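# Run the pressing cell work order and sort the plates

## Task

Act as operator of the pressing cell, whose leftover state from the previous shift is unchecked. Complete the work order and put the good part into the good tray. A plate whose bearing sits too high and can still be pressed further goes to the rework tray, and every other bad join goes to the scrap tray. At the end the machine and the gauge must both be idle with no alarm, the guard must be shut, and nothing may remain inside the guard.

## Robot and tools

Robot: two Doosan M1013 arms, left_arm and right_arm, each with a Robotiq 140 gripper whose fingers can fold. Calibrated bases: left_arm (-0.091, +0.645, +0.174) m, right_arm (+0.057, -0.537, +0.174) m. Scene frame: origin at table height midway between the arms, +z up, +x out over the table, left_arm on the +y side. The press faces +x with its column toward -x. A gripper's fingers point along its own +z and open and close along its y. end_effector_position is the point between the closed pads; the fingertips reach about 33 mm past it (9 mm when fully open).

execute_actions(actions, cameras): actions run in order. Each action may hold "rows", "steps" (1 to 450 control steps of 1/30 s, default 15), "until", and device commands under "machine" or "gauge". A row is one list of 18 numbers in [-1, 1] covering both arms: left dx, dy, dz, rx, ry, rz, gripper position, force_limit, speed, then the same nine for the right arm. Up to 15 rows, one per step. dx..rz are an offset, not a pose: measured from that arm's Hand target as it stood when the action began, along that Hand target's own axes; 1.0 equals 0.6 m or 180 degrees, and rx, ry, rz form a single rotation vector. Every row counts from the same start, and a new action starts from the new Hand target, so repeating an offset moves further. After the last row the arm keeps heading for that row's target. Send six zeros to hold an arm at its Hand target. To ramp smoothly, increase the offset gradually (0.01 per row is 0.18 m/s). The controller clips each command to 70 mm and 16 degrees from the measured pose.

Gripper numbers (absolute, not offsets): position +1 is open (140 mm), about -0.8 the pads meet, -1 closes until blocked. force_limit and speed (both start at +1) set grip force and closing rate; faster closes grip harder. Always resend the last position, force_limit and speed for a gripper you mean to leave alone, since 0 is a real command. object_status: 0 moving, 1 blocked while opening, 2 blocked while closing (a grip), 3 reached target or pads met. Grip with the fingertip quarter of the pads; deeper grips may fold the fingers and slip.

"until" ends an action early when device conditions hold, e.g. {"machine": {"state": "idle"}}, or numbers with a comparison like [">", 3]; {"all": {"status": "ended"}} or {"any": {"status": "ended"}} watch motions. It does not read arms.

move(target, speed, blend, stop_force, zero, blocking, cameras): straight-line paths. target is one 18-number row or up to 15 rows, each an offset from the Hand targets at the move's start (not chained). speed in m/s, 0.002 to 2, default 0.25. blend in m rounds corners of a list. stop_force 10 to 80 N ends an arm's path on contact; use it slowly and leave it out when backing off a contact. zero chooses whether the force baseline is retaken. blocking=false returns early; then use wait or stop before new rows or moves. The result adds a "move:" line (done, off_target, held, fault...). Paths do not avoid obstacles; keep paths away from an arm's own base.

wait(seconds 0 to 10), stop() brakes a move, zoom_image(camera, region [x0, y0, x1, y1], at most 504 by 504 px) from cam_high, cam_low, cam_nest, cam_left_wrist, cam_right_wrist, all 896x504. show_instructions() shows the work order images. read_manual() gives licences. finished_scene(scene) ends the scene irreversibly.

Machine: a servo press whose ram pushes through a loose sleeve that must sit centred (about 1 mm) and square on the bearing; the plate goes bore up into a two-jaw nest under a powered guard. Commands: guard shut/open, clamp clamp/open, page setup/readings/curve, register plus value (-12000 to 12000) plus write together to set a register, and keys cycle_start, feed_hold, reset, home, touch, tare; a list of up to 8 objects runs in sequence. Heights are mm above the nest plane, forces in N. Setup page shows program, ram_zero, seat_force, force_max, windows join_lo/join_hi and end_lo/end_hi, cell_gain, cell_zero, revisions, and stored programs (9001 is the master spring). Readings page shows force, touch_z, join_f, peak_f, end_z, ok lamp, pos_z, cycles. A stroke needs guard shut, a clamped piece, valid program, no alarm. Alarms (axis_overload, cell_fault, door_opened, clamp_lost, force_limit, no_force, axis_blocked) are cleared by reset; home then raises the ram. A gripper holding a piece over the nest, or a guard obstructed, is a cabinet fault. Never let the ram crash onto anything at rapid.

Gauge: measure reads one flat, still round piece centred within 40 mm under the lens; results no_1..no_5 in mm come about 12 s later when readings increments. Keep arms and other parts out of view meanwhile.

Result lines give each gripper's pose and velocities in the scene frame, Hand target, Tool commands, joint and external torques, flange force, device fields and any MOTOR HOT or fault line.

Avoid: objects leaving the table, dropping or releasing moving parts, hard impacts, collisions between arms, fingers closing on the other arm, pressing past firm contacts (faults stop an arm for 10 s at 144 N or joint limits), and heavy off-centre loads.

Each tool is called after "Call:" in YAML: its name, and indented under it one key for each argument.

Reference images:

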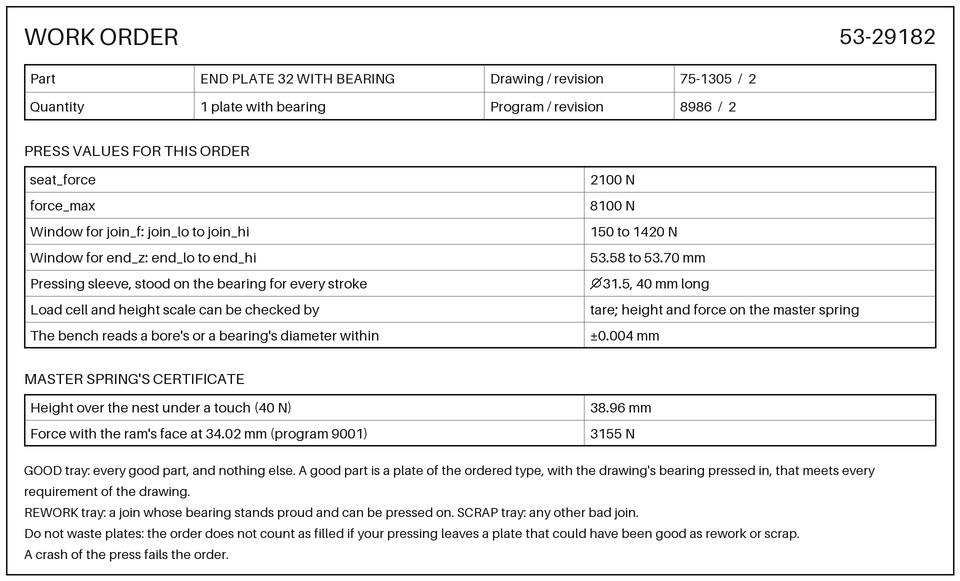

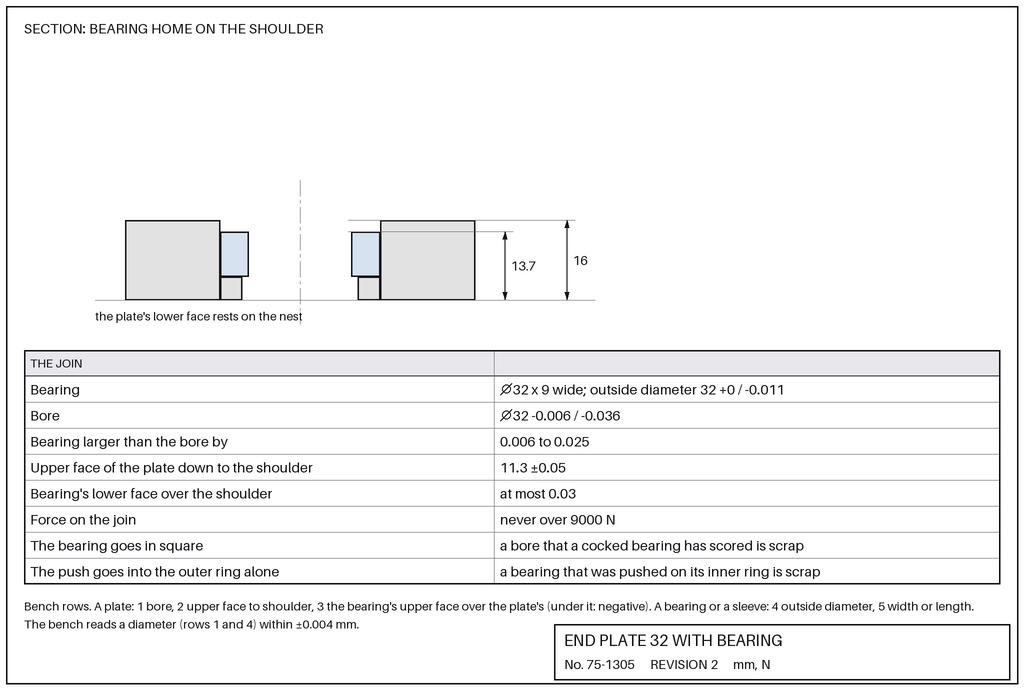

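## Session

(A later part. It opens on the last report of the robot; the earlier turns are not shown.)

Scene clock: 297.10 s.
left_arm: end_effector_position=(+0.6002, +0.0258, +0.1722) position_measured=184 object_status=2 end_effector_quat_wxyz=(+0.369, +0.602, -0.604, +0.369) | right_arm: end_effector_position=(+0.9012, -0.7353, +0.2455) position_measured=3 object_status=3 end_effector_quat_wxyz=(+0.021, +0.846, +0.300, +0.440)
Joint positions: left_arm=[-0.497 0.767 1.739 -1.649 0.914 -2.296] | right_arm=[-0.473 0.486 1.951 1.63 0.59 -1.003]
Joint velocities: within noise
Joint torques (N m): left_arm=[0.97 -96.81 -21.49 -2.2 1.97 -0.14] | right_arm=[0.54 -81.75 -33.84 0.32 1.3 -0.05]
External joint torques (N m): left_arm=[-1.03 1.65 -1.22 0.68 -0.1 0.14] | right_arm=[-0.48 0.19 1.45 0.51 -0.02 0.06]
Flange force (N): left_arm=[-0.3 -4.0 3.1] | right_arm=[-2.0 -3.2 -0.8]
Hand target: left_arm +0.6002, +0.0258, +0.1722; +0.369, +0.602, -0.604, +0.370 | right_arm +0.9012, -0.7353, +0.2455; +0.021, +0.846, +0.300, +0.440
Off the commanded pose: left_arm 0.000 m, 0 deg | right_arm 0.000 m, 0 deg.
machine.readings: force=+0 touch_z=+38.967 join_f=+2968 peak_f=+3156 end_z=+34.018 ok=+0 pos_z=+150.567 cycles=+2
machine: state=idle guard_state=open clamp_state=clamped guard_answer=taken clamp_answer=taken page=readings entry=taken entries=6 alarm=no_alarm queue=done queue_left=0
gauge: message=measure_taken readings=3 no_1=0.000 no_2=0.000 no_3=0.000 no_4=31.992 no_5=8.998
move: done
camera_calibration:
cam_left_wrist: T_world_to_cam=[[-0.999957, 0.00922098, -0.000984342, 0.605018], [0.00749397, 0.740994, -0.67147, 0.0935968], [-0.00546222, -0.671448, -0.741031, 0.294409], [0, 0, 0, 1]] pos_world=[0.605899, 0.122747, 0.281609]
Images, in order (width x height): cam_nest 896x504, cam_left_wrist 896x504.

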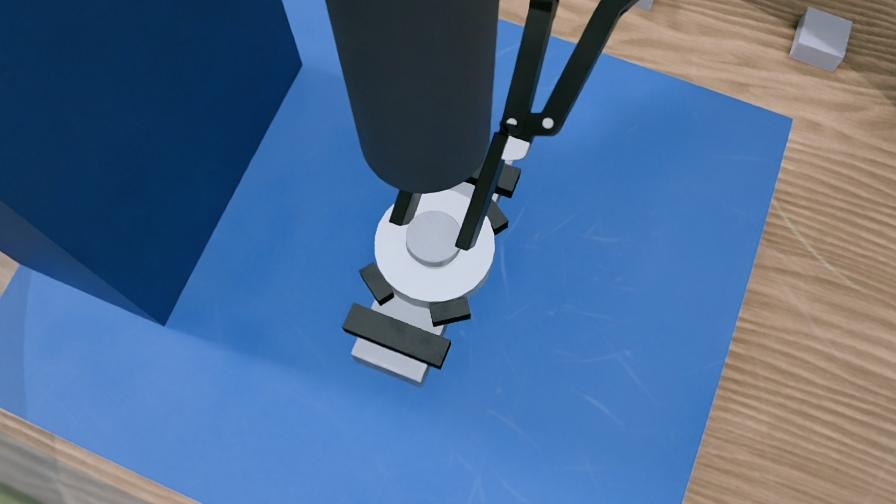

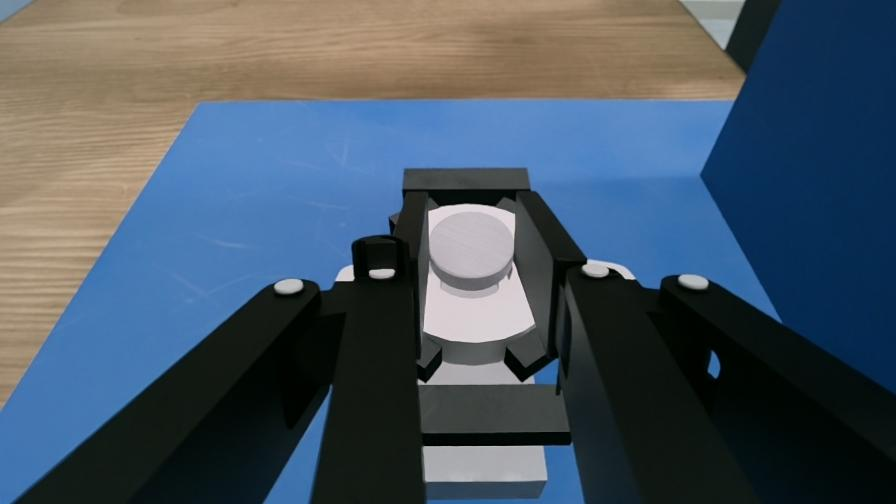

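Call:
move:
  target: [0,-0.0005,0,0,0,0,-1,-1,-1,0,0,0,0,0,0,1,1,1]
  speed: 0.01
  cameras: []

Call:
move:
  target: [-0.0178,0,0.0091,0,0,0,-1,-1,-1,0,0,0,0,0,0,1,1,1]
  speed: 0.004
  stop_force: 10
  cameras: ["cam_nest","cam_left_wrist"]

Call:
zoom_image:
  camera: "cam_nest"
  region: [396, 180, 476, 280]

Call:
zoom_image:
  camera: "cam_left_wrist"
  region: [420, 180, 530, 310]

Scene clock: 300.70 s.
left_arm: end_effector_position=(+0.6005, +0.0258, +0.1722) position_measured=184 object_status=2 end_effector_quat_wxyz=(+0.369, +0.602, -0.604, +0.370) | right_arm: end_effector_position=(+0.9012, -0.7353, +0.2455) position_measured=3 object_status=3 end_effector_quat_wxyz=(+0.021, +0.846, +0.300, +0.440)
Joint positions: left_arm=[-0.497 0.767 1.738 -1.649 0.915 -2.296] | right_arm=[-0.473 0.486 1.951 1.63 0.59 -1.003]
Joint velocities: within noise
Joint torques (N m): left_arm=[1 -96.35 -21.54 -2.02 1.98 -0.1] | right_arm=[0.44 -82.26 -33.77 0.31 1.26 -0.05]
External joint torques (N m): left_arm=[-0.58 1.39 -0.94 0.53 -0.11 0.1] | right_arm=[-0.63 0.12 1.28 0.55 0.01 0.06]
Flange force (N): left_arm=[-0.5 -3.3 2.3] | right_arm=[-2.1 -2.8 -0.9]
Hand target: left_arm +0.6005, +0.0258, +0.1722; +0.369, +0.602, -0.604, +0.370 | right_arm +0.9012, -0.7353, +0.2455; +0.021, +0.846, +0.300, +0.440
Off the commanded pose: left_arm 0.000 m, 0 deg | right_arm 0.000 m, 0 deg.
machine.readings: force=+0 touch_z=+38.967 join_f=+2968 peak_f=+3156 end_z=+34.018 ok=+0 pos_z=+150.567 cycles=+2
machine: state=idle guard_state=open clamp_state=clamped guard_answer=taken clamp_answer=taken page=readings entry=taken entries=6 alarm=no_alarm queue=done queue_left=0
gauge: message=measure_taken readings=3 no_1=0.000 no_2=0.000 no_3=0.000 no_4=31.992 no_5=8.998
move: done
No camera images: "cameras" was empty.

Scene clock: 303.07 s.
left_arm: end_effector_position=(+0.6005, +0.0258, +0.1652) position_measured=184 object_status=2 end_effector_quat_wxyz=(+0.369, +0.602, -0.604, +0.370) | right_arm: end_effector_position=(+0.9012, -0.7353, +0.2455) position_measured=3 object_status=3 end_effector_quat_wxyz=(+0.021, +0.846, +0.300, +0.440)
Joint positions: left_arm=[-0.497 0.777 1.738 -1.656 0.915 -2.285] | right_arm=[-0.473 0.486 1.951 1.63 0.59 -1.003]
Joint velocities: within noise
Joint torques (N m): left_arm=[2.25 -87.09 -24.33 -3.34 -2.96 -0.11] | right_arm=[0.51 -82.08 -33.71 0.34 1.26 0]
External joint torques (N m): left_arm=[-2.29 -8.33 2.07 1.83 4.86 0.11] | right_arm=[-0.28 -0.39 1 0.5 0.03 0.02]
Flange force (N): left_arm=[7.6 9.2 -12.0] | right_arm=[-1.2 -2.9 -1.1]
Hand target: left_arm +0.6005, +0.0258, +0.1652; +0.369, +0.602, -0.604, +0.370 (not the last commanded pose) | right_arm +0.9012, -0.7353, +0.2455; +0.021, +0.846, +0.300, +0.440
Off the commanded pose: left_arm 0.005 m, 0 deg | right_arm 0.000 m, 0 deg.
machine.readings: force=+0 touch_z=+38.967 join_f=+2968 peak_f=+3156 end_z=+34.018 ok=+0 pos_z=+150.567 cycles=+2
machine: state=idle guard_state=open clamp_state=clamped guard_answer=taken clamp_answer=taken page=readings entry=taken entries=6 alarm=no_alarm queue=done queue_left=0
gauge: message=measure_taken readings=3 no_1=0.000 no_2=0.000 no_3=0.000 no_4=31.992 no_5=8.998
move: contact (left_arm)
camera_calibration:
cam_left_wrist: T_world_to_cam=[[-0.999956, 0.00936198, -0.000981462, 0.605293], [0.00759454, 0.740753, -0.671734, 0.088934], [-0.00556174, -0.671712, -0.740792, 0.289251], [0, 0, 0, 1]] pos_world=[0.606199, 0.122748, 0.274609]
Images, in order (width x height): cam_nest 896x504, cam_left_wrist 896x504.

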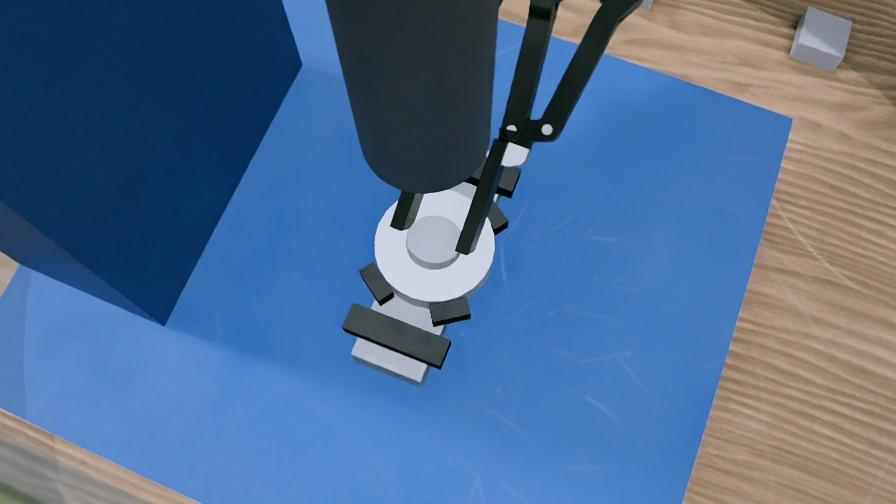

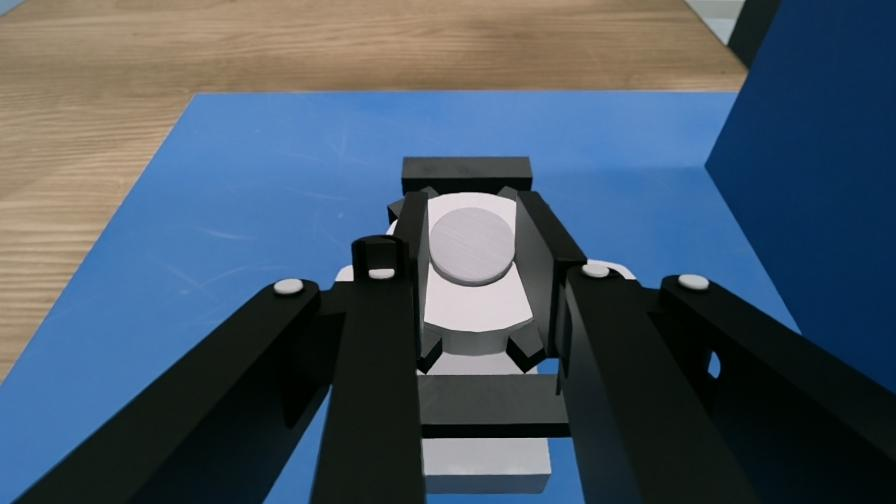

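Scaled by 5.040 from the camera's 896x504 image, which has a finer 1280x720 frame.

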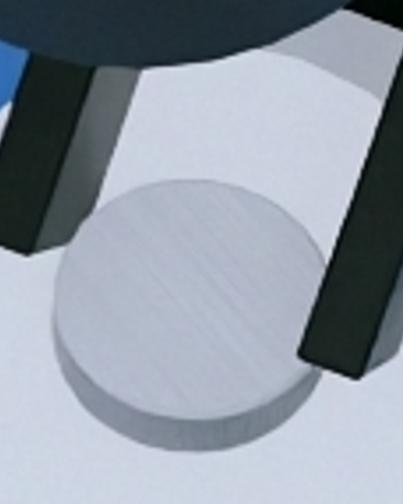

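Scaled by 3.877 from the camera's 896x504 image, which has a finer 1280x720 frame.

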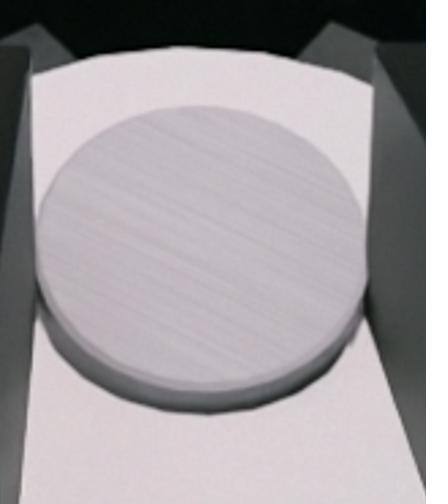

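Call:
move:
  target:
    - [0.0074,0,-0.0038,0,0,0,-1,-1,-1,0,0,0,0,0,0,1,1,1]
    - [0.0147,0,-0.0015,0,-0.0528,0,-1,-1,-1,0,0,0,0,0,0,1,1,1]
  speed: 0.015
  cameras: ["cam_nest","cam_left_wrist"]

Call:
zoom_image:
  camera: "cam_nest"
  region: [396, 180, 476, 280]

Call:
zoom_image:
  camera: "cam_left_wrist"
  region: [420, 180, 530, 310]

Scene clock: 312.20 s.
left_arm: end_effector_position=(+0.6005, +0.0226, +0.1734) position_measured=184 object_status=2 end_effector_quat_wxyz=(+0.318, +0.631, -0.632, +0.318) | right_arm: end_effector_position=(+0.9012, -0.7353, +0.2455) position_measured=3 object_status=3 end_effector_quat_wxyz=(+0.021, +0.846, +0.300, +0.440)
Joint positions: left_arm=[-0.533 0.721 1.704 -1.441 0.781 -2.515] | right_arm=[-0.473 0.486 1.951 1.63 0.59 -1.003]
Joint velocities: within noise
Joint torques (N m): left_arm=[1.15 -95.42 -24.6 -1.29 1.45 -0.33] | right_arm=[0.54 -81.81 -33.75 0.34 1.24 -0.03]
External joint torques (N m): left_arm=[-1.04 1.32 -0.76 0.37 -0.13 0.33] | right_arm=[-0.36 -0.03 1.33 0.48 0.04 0.04]
Flange force (N): left_arm=[0.0 -2.1 2.8] | right_arm=[-1.7 -3.1 -1.0]
Hand target: left_arm +0.6005, +0.0226, +0.1734; +0.318, +0.631, -0.632, +0.318 | right_arm +0.9012, -0.7353, +0.2455; +0.021, +0.846, +0.300, +0.440
Off the commanded pose: left_arm 0.000 m, 0 deg | right_arm 0.000 m, 0 deg.
machine.readings: force=+0 touch_z=+38.967 join_f=+2968 peak_f=+3156 end_z=+34.018 ok=+0 pos_z=+150.567 cycles=+2
machine: state=idle guard_state=open clamp_state=clamped guard_answer=taken clamp_answer=taken page=readings entry=taken entries=6 alarm=no_alarm queue=done queue_left=0
gauge: message=measure_taken readings=3 no_1=0.000 no_2=0.000 no_3=0.000 no_4=31.992 no_5=8.998
move: done
camera_calibration:
cam_left_wrist: T_world_to_cam=[[-0.999958, 0.00917797, 0.000242616, 0.605081], [0.00759278, 0.841527, -0.540162, 0.0717547], [-0.00516176, -0.540137, -0.841561, 0.307529], [0, 0, 0, 1]] pos_world=[0.606098, 0.100171, 0.297417]
Images, in order (width x height): cam_nest 896x504, cam_left_wrist 896x504.

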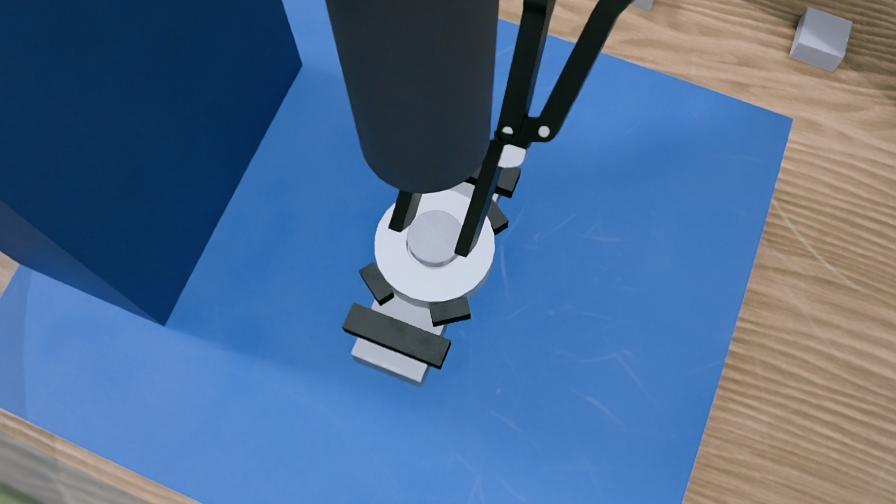

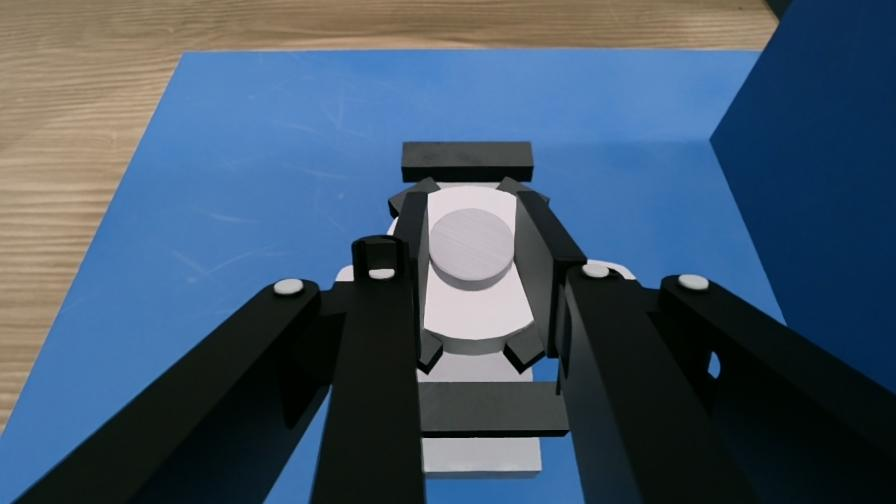

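Scaled by 5.040 from the camera's 896x504 image, which has a finer 1280x720 frame.

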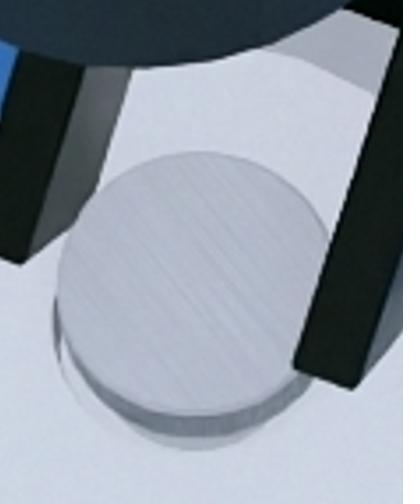

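Scaled by 3.877 from the camera's 896x504 image, which has a finer 1280x720 frame.

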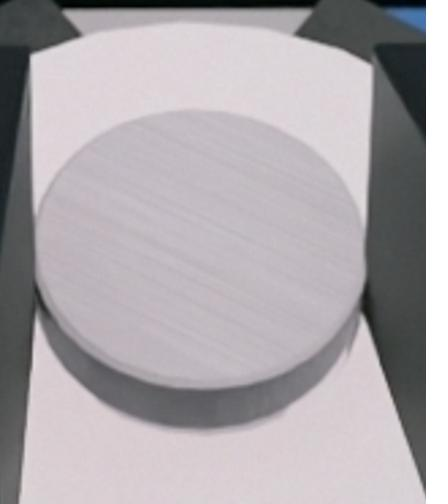

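Call:
move:
  target: [-0.0040,0,0.0030,0,0,0,-1,-1,-1,0,0,0,0,0,0,1,1,1]
  speed: 0.006
  stop_force: 10
  cameras: ["cam_nest","cam_left_wrist"]

Call:
zoom_image:
  camera: "cam_nest"
  region: [396, 180, 476, 280]

Call:
zoom_image:
  camera: "cam_left_wrist"
  region: [420, 180, 530, 310]

Scene clock: 314.10 s.
left_arm: end_effector_position=(+0.6004, +0.0226, +0.1704) position_measured=184 object_status=2 end_effector_quat_wxyz=(+0.318, +0.631, -0.632, +0.318) | right_arm: end_effector_position=(+0.9012, -0.7353, +0.2455) position_measured=3 object_status=3 end_effector_quat_wxyz=(+0.021, +0.846, +0.300, +0.440)
Joint positions: left_arm=[-0.534 0.724 1.704 -1.445 0.781 -2.509] | right_arm=[-0.473 0.486 1.951 1.63 0.59 -1.003]
Joint velocities: within noise
Joint torques (N m): left_arm=[4.52 -89.12 -21.26 -0.26 -0.95 -0.16] | right_arm=[0.63 -81.98 -33.71 0.37 1.24 -0.02]
External joint torques (N m): left_arm=[-4.6 -5.22 -4.1 -0.68 2.29 0.16] | right_arm=[-0.48 0.02 1.22 0.46 0.05 0.03]
Flange force (N): left_arm=[8.1 -0.4 0.7] | right_arm=[-1.8 -2.7 -0.9]
Hand target: left_arm +0.6005, +0.0226, +0.1704; +0.318, +0.631, -0.632, +0.318 | right_arm +0.9012, -0.7353, +0.2455; +0.021, +0.846, +0.300, +0.440
Off the commanded pose: left_arm 0.000 m, 0 deg | right_arm 0.000 m, 0 deg.
machine.readings: force=+0 touch_z=+38.967 join_f=+2968 peak_f=+3156 end_z=+34.018 ok=+0 pos_z=+150.567 cycles=+2
machine: state=idle guard_state=open clamp_state=clamped guard_answer=taken clamp_answer=taken page=readings entry=taken entries=6 alarm=no_alarm queue=done queue_left=0
gauge: message=measure_taken readings=3 no_1=0.000 no_2=0.000 no_3=0.000 no_4=31.992 no_5=8.998
move: done
camera_calibration:
cam_left_wrist: T_world_to_cam=[[-0.999957, 0.00923217, 0.000327385, 0.605051], [0.00759304, 0.841572, -0.540092, 0.0701092], [-0.00526174, -0.540067, -0.841606, 0.305071], [0, 0, 0, 1]] pos_world=[0.606098, 0.100171, 0.294417]
Images, in order (width x height): cam_nest 896x504, cam_left_wrist 896x504.

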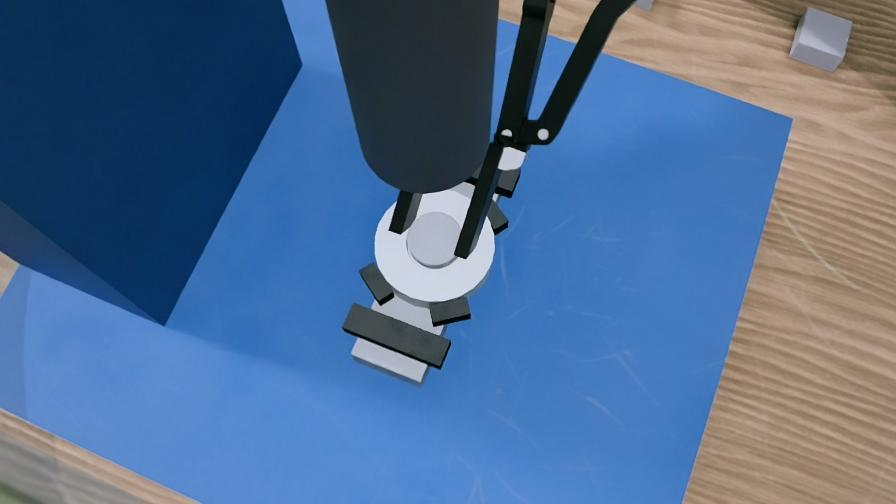

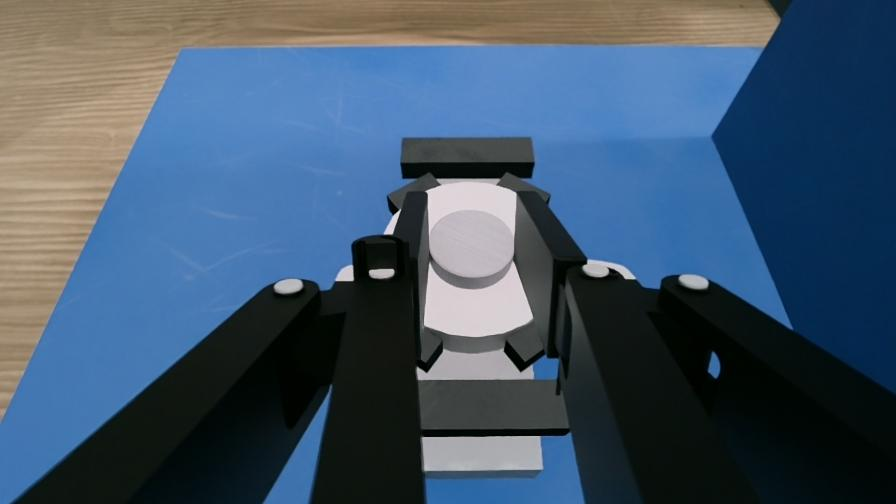

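Scaled by 5.040 from the camera's 896x504 image, which has a finer 1280x720 frame.

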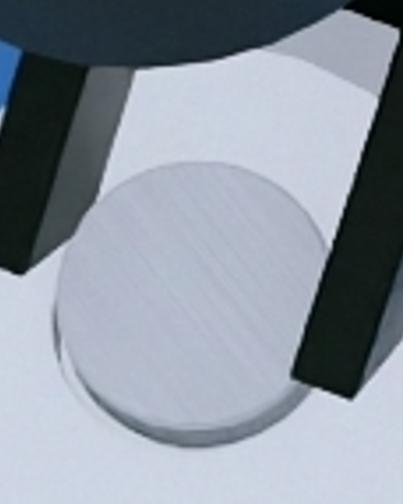

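Scaled by 3.877 from the camera's 896x504 image, which has a finer 1280x720 frame.

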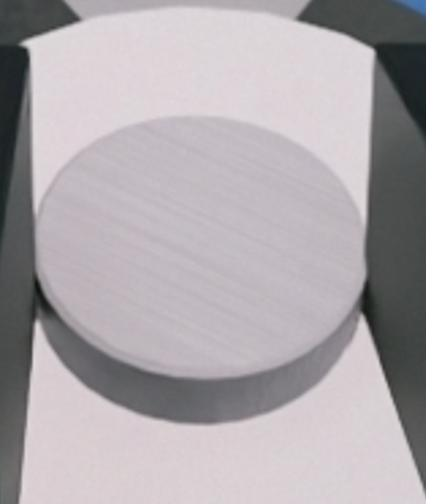

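Call:
move:
  target:
    - [0.0040,0,-0.0030,0,0,0,-1,-1,-1,0,0,0,0,0,0,1,1,1]
    - [-0.0002,0,-0.0033,0,0.0306,0,-1,-1,-1,0,0,0,0,0,0,1,1,1]
  speed: 0.015
  cameras: ["cam_nest","cam_left_wrist"]

Call:
zoom_image:
  camera: "cam_nest"
  region: [396, 180, 476, 280]

Call:
zoom_image:
  camera: "cam_left_wrist"
  region: [420, 180, 530, 310]

Scene clock: 318.77 s.
left_arm: end_effector_position=(+0.6005, +0.0242, +0.1715) position_measured=184 object_status=2 end_effector_quat_wxyz=(+0.348, +0.615, -0.616, +0.348) | right_arm: end_effector_position=(+0.9012, -0.7353, +0.2455) position_measured=3 object_status=3 end_effector_quat_wxyz=(+0.021, +0.846, +0.300, +0.440)
Joint positions: left_arm=[-0.511 0.747 1.726 -1.572 0.854 -2.378] | right_arm=[-0.473 0.486 1.951 1.63 0.59 -1.003]
Joint velocities: within noise
Joint torques (N m): left_arm=[1.13 -96.2 -22.5 -1.66 2.05 -0.21] | right_arm=[0.71 -82.21 -33.65 0.32 1.27 -0.05]
External joint torques (N m): left_arm=[-1.25 1.72 -1.25 0.35 -0.38 0.21] | right_arm=[-0.52 -0.57 0.94 0.52 0.03 0.07]
Flange force (N): left_arm=[-0.1 -3.4 4.0] | right_arm=[-1.2 -2.6 -1.5]
Hand target: left_arm +0.6005, +0.0242, +0.1715; +0.348, +0.615, -0.616, +0.348 | right_arm +0.9012, -0.7353, +0.2455; +0.021, +0.846, +0.300, +0.440
Off the commanded pose: left_arm 0.000 m, 0 deg | right_arm 0.000 m, 0 deg.
machine.readings: force=+0 touch_z=+38.967 join_f=+2968 peak_f=+3156 end_z=+34.018 ok=+0 pos_z=+150.567 cycles=+2
machine: state=idle guard_state=open clamp_state=clamped guard_answer=taken clamp_answer=taken page=readings entry=taken entries=6 alarm=no_alarm queue=done queue_left=0
gauge: message=measure_taken readings=3 no_1=0.000 no_2=0.000 no_3=0.000 no_4=31.992 no_5=8.998
move: done
camera_calibration:
cam_left_wrist: T_world_to_cam=[[-0.999957, 0.00928321, -0.000481255, 0.605259], [0.0075935, 0.785892, -0.618317, 0.0840916], [-0.00536175, -0.618294, -0.785929, 0.299212], [0, 0, 0, 1]] pos_world=[0.606199, 0.113295, 0.287446]
Images, in order (width x height): cam_nest 896x504, cam_left_wrist 896x504.

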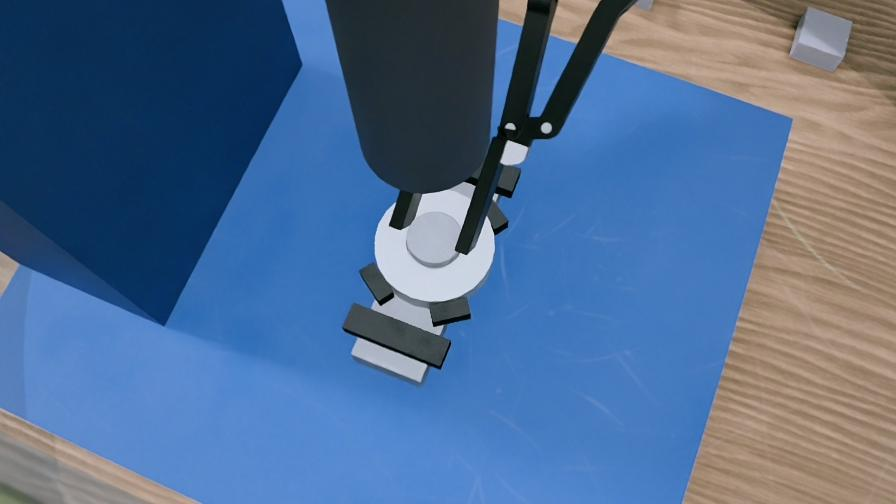

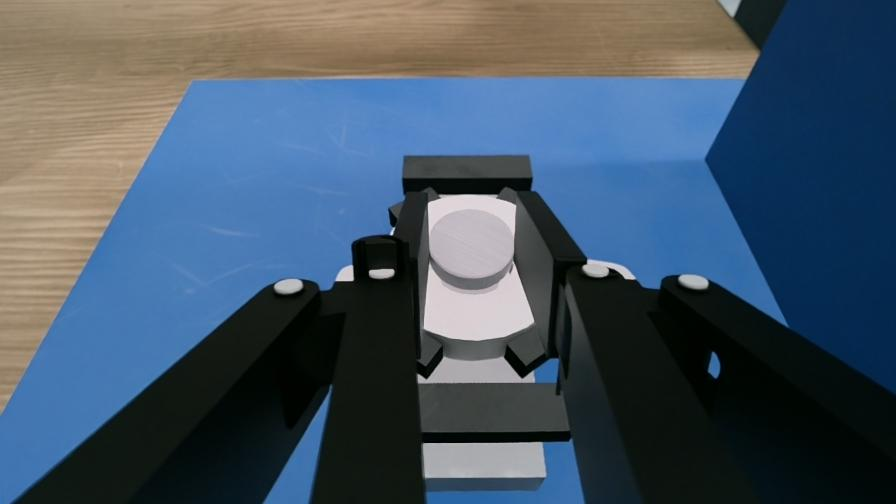

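Scaled by 5.040 from the camera's 896x504 image, which has a finer 1280x720 frame.

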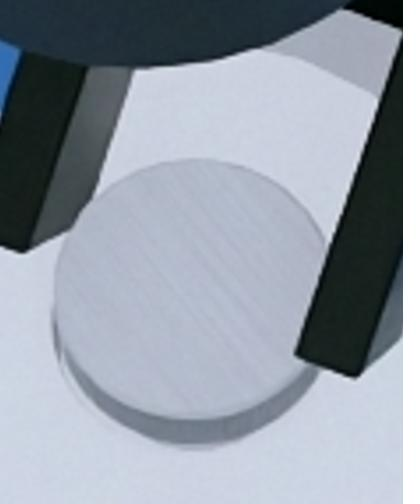

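Scaled by 3.877 from the camera's 896x504 image, which has a finer 1280x720 frame.

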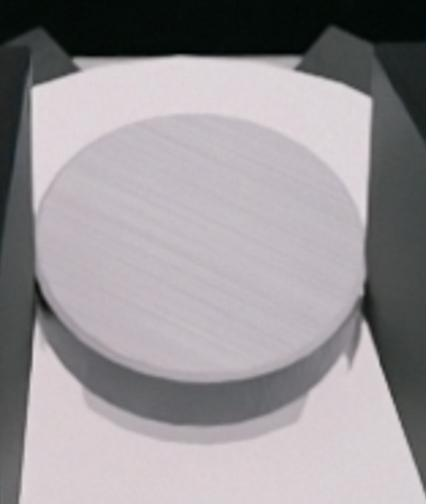

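Call:
move:
  target: [-0.0047,0,0.0028,0,0,0,-1,-1,-1,0,0,0,0,0,0,1,1,1]
  speed: 0.004
  stop_force: 10
  cameras: ["cam_nest","cam_left_wrist"]

Call:
zoom_image:
  camera: "cam_nest"
  region: [396, 180, 476, 280]

Call:
zoom_image:
  camera: "cam_left_wrist"
  region: [420, 180, 530, 310]

Scene clock: 321.33 s.
left_arm: end_effector_position=(+0.6005, +0.0242, +0.1682) position_measured=184 object_status=2 end_effector_quat_wxyz=(+0.348, +0.615, -0.616, +0.348) | right_arm: end_effector_position=(+0.9012, -0.7353, +0.2455) position_measured=3 object_status=3 end_effector_quat_wxyz=(+0.021, +0.846, +0.300, +0.440)
Joint positions: left_arm=[-0.511 0.752 1.726 -1.576 0.854 -2.372] | right_arm=[-0.473 0.486 1.951 1.63 0.59 -1.003]
Joint velocities: within noise
Joint torques (N m): left_arm=[2.72 -89.91 -19.99 -0.87 -0.18 -0.22] | right_arm=[0.53 -81.84 -33.7 0.36 1.29 0]
External joint torques (N m): left_arm=[-2.68 -4.89 -3.65 -0.45 1.86 0.22] | right_arm=[-0.5 -0.98 0.92 0.49 0 0.01]
Flange force (N): left_arm=[6.4 -1.0 -0.1] | right_arm=[-0.9 -2.8 -2.1]
Hand target: left_arm +0.6005, +0.0243, +0.1682; +0.348, +0.615, -0.616, +0.348 | right_arm +0.9012, -0.7353, +0.2455; +0.021, +0.846, +0.300, +0.440
Off the commanded pose: left_arm 0.000 m, 0 deg | right_arm 0.000 m, 0 deg.
machine.readings: force=+0 touch_z=+38.967 join_f=+2968 peak_f=+3156 end_z=+34.018 ok=+0 pos_z=+150.567 cycles=+2
machine: state=idle guard_state=open clamp_state=clamped guard_answer=taken clamp_answer=taken page=readings entry=taken entries=6 alarm=no_alarm queue=done queue_left=0
gauge: message=measure_taken readings=3 no_1=0.000 no_2=0.000 no_3=0.000 no_4=31.992 no_5=8.998
move: done
camera_calibration:
cam_left_wrist: T_world_to_cam=[[-0.999956, 0.00934554, -0.000404429, 0.605228], [0.00759422, 0.785805, -0.618428, 0.082075], [-0.00546174, -0.618404, -0.785841, 0.296808], [0, 0, 0, 1]] pos_world=[0.606199, 0.113396, 0.284246]
Images, in order (width x height): cam_nest 896x504, cam_left_wrist 896x504.

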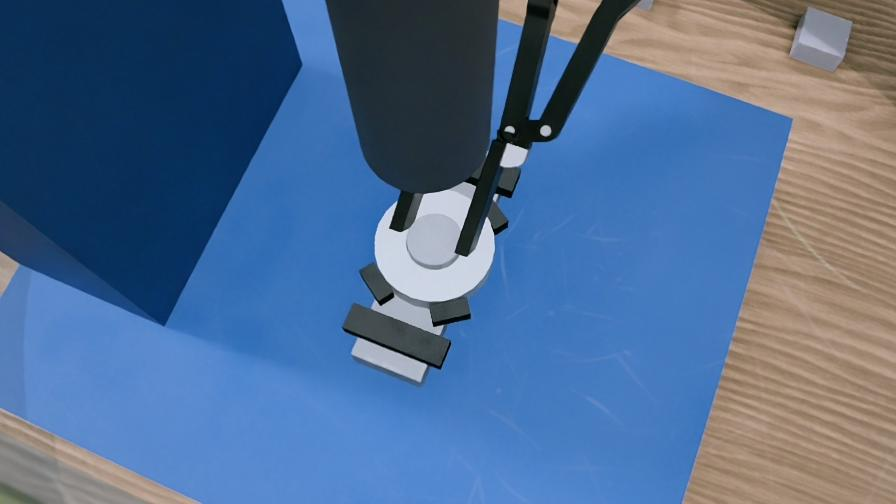

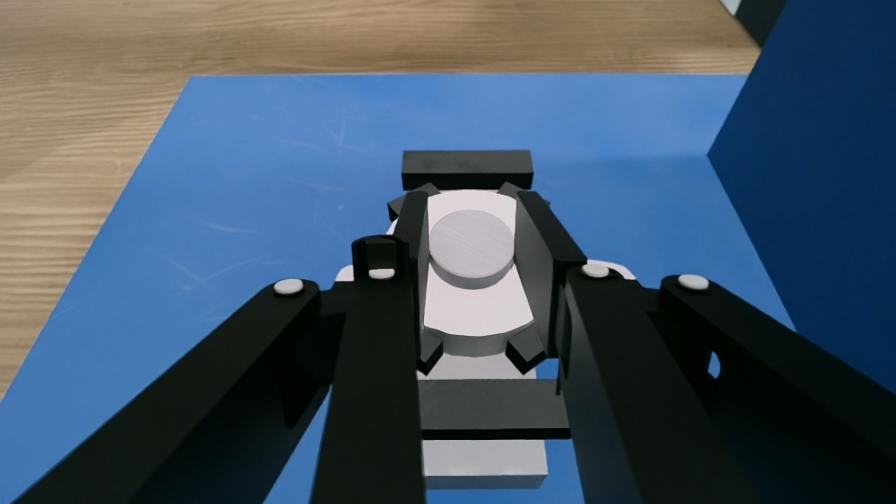

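Scaled by 5.040 from the camera's 896x504 image, which has a finer 1280x720 frame.

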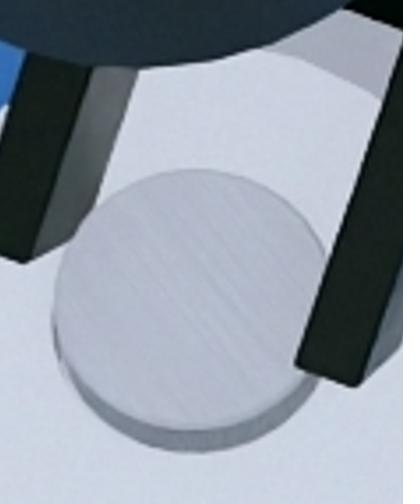

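Scaled by 3.877 from the camera's 896x504 image, which has a finer 1280x720 frame.

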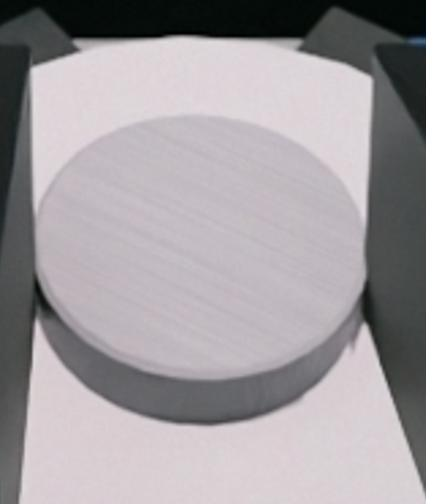

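Call:
execute_actions:
  actions:
    - {"rows":[[0.0002,0,-0.0001,0,0,0,-1,-1,-1,0,0,0,0,0,0,1,1,1]],"steps":15}
    - {"rows":[[0,0,0,0,0,0,-0.25,-1,-1,0,0,0,0,0,0,1,1,1]],"steps":40}
  cameras: ["cam_nest","cam_left_wrist"]

Call:
zoom_image:
  camera: "cam_nest"
  region: [396, 180, 476, 280]

Call:
zoom_image:
  camera: "cam_left_wrist"
  region: [420, 180, 530, 310]

Scene clock: 324.03 s.
left_arm: end_effector_position=(+0.6005, +0.0243, +0.1684) position_measured=160 object_status=3 end_effector_quat_wxyz=(+0.348, +0.615, -0.616, +0.348) | right_arm: end_effector_position=(+0.9012, -0.7353, +0.2455) position_measured=3 object_status=3 end_effector_quat_wxyz=(+0.021, +0.846, +0.300, +0.440)
Joint positions: left_arm=[-0.511 0.751 1.726 -1.575 0.854 -2.372] | right_arm=[-0.473 0.486 1.951 1.63 0.59 -1.003]
Joint velocities: within noise
Joint torques (N m): left_arm=[1.04 -96 -22.41 -1.78 1.68 -0.13] | right_arm=[0.41 -81.97 -33.75 0.36 1.28 -0.07]
External joint torques (N m): left_arm=[-0.89 1.18 -1.16 0.49 0 0.13] | right_arm=[-0.14 -0.19 1.19 0.47 0.01 0.08]
External joint torques at the end of the 1st action: left_arm=[-2.91 -3.58 -3.05 -0.18 1.79 0.23] | right_arm=[-0.47 -0.13 1.28 0.52 0.02 0.06]
Flange force (N): left_arm=[0.3 -3.4 2.6] | right_arm=[-1.1 -3.0 -1.0]
Flange force at the end of the 1st action (N): left_arm=[5.3 -1.2 0.8] | right_arm=[-1.7 -3.0 -1.2]
Hand target: left_arm +0.6005, +0.0242, +0.1684; +0.348, +0.615, -0.616, +0.348 | right_arm +0.9012, -0.7353, +0.2455; +0.021, +0.846, +0.300, +0.440
Off the commanded pose: left_arm 0.000 m, 0 deg | right_arm 0.000 m, 0 deg.
machine.readings: force=+0 touch_z=+38.967 join_f=+2968 peak_f=+3156 end_z=+34.018 ok=+0 pos_z=+150.567 cycles=+2
machine: state=idle guard_state=open clamp_state=clamped guard_answer=taken clamp_answer=taken page=readings entry=taken entries=6 alarm=no_alarm queue=done queue_left=0
gauge: message=measure_taken readings=3 no_1=0.000 no_2=0.000 no_3=0.000 no_4=31.992 no_5=8.998
camera_calibration:
cam_left_wrist: T_world_to_cam=[[-0.999957, 0.00928326, -0.000481917, 0.605257], [0.00759362, 0.785854, -0.618366, 0.0821143], [-0.00536174, -0.618343, -0.78589, 0.296832], [0, 0, 0, 1]] pos_world=[0.606199, 0.113396, 0.284346]
Images, in order (width x height): cam_nest 896x504, cam_left_wrist 896x504.

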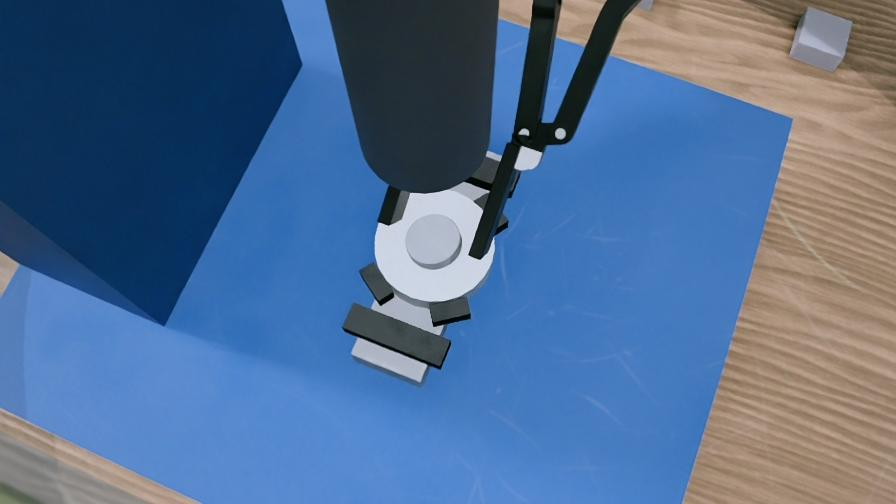

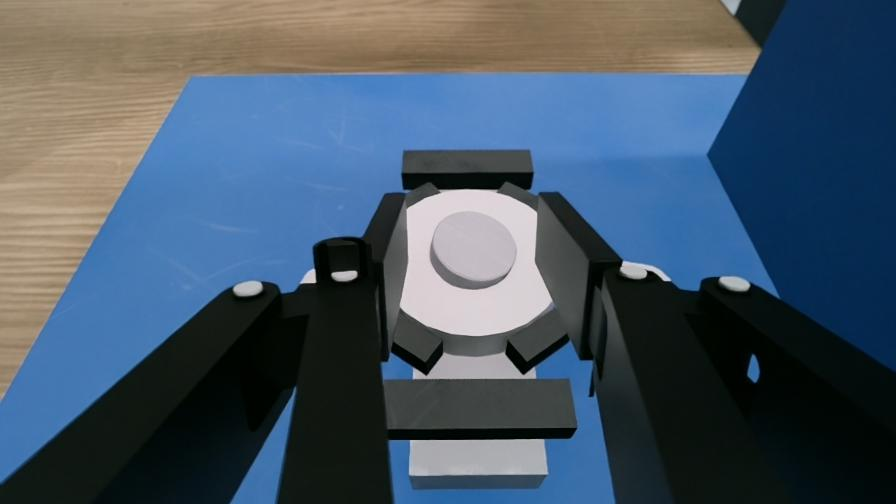

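Scaled by 5.040 from the camera's 896x504 image, which has a finer 1280x720 frame.

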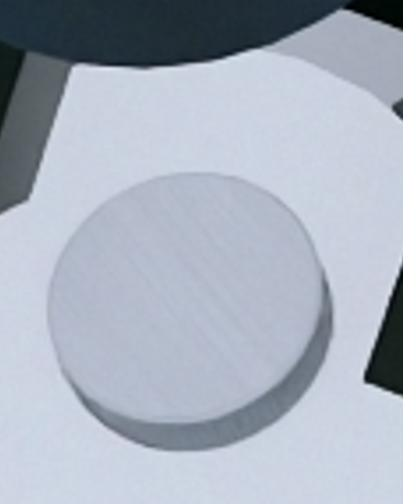

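Scaled by 3.877 from the camera's 896x504 image, which has a finer 1280x720 frame.

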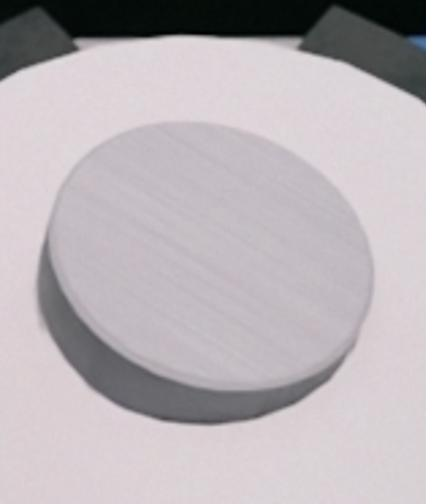

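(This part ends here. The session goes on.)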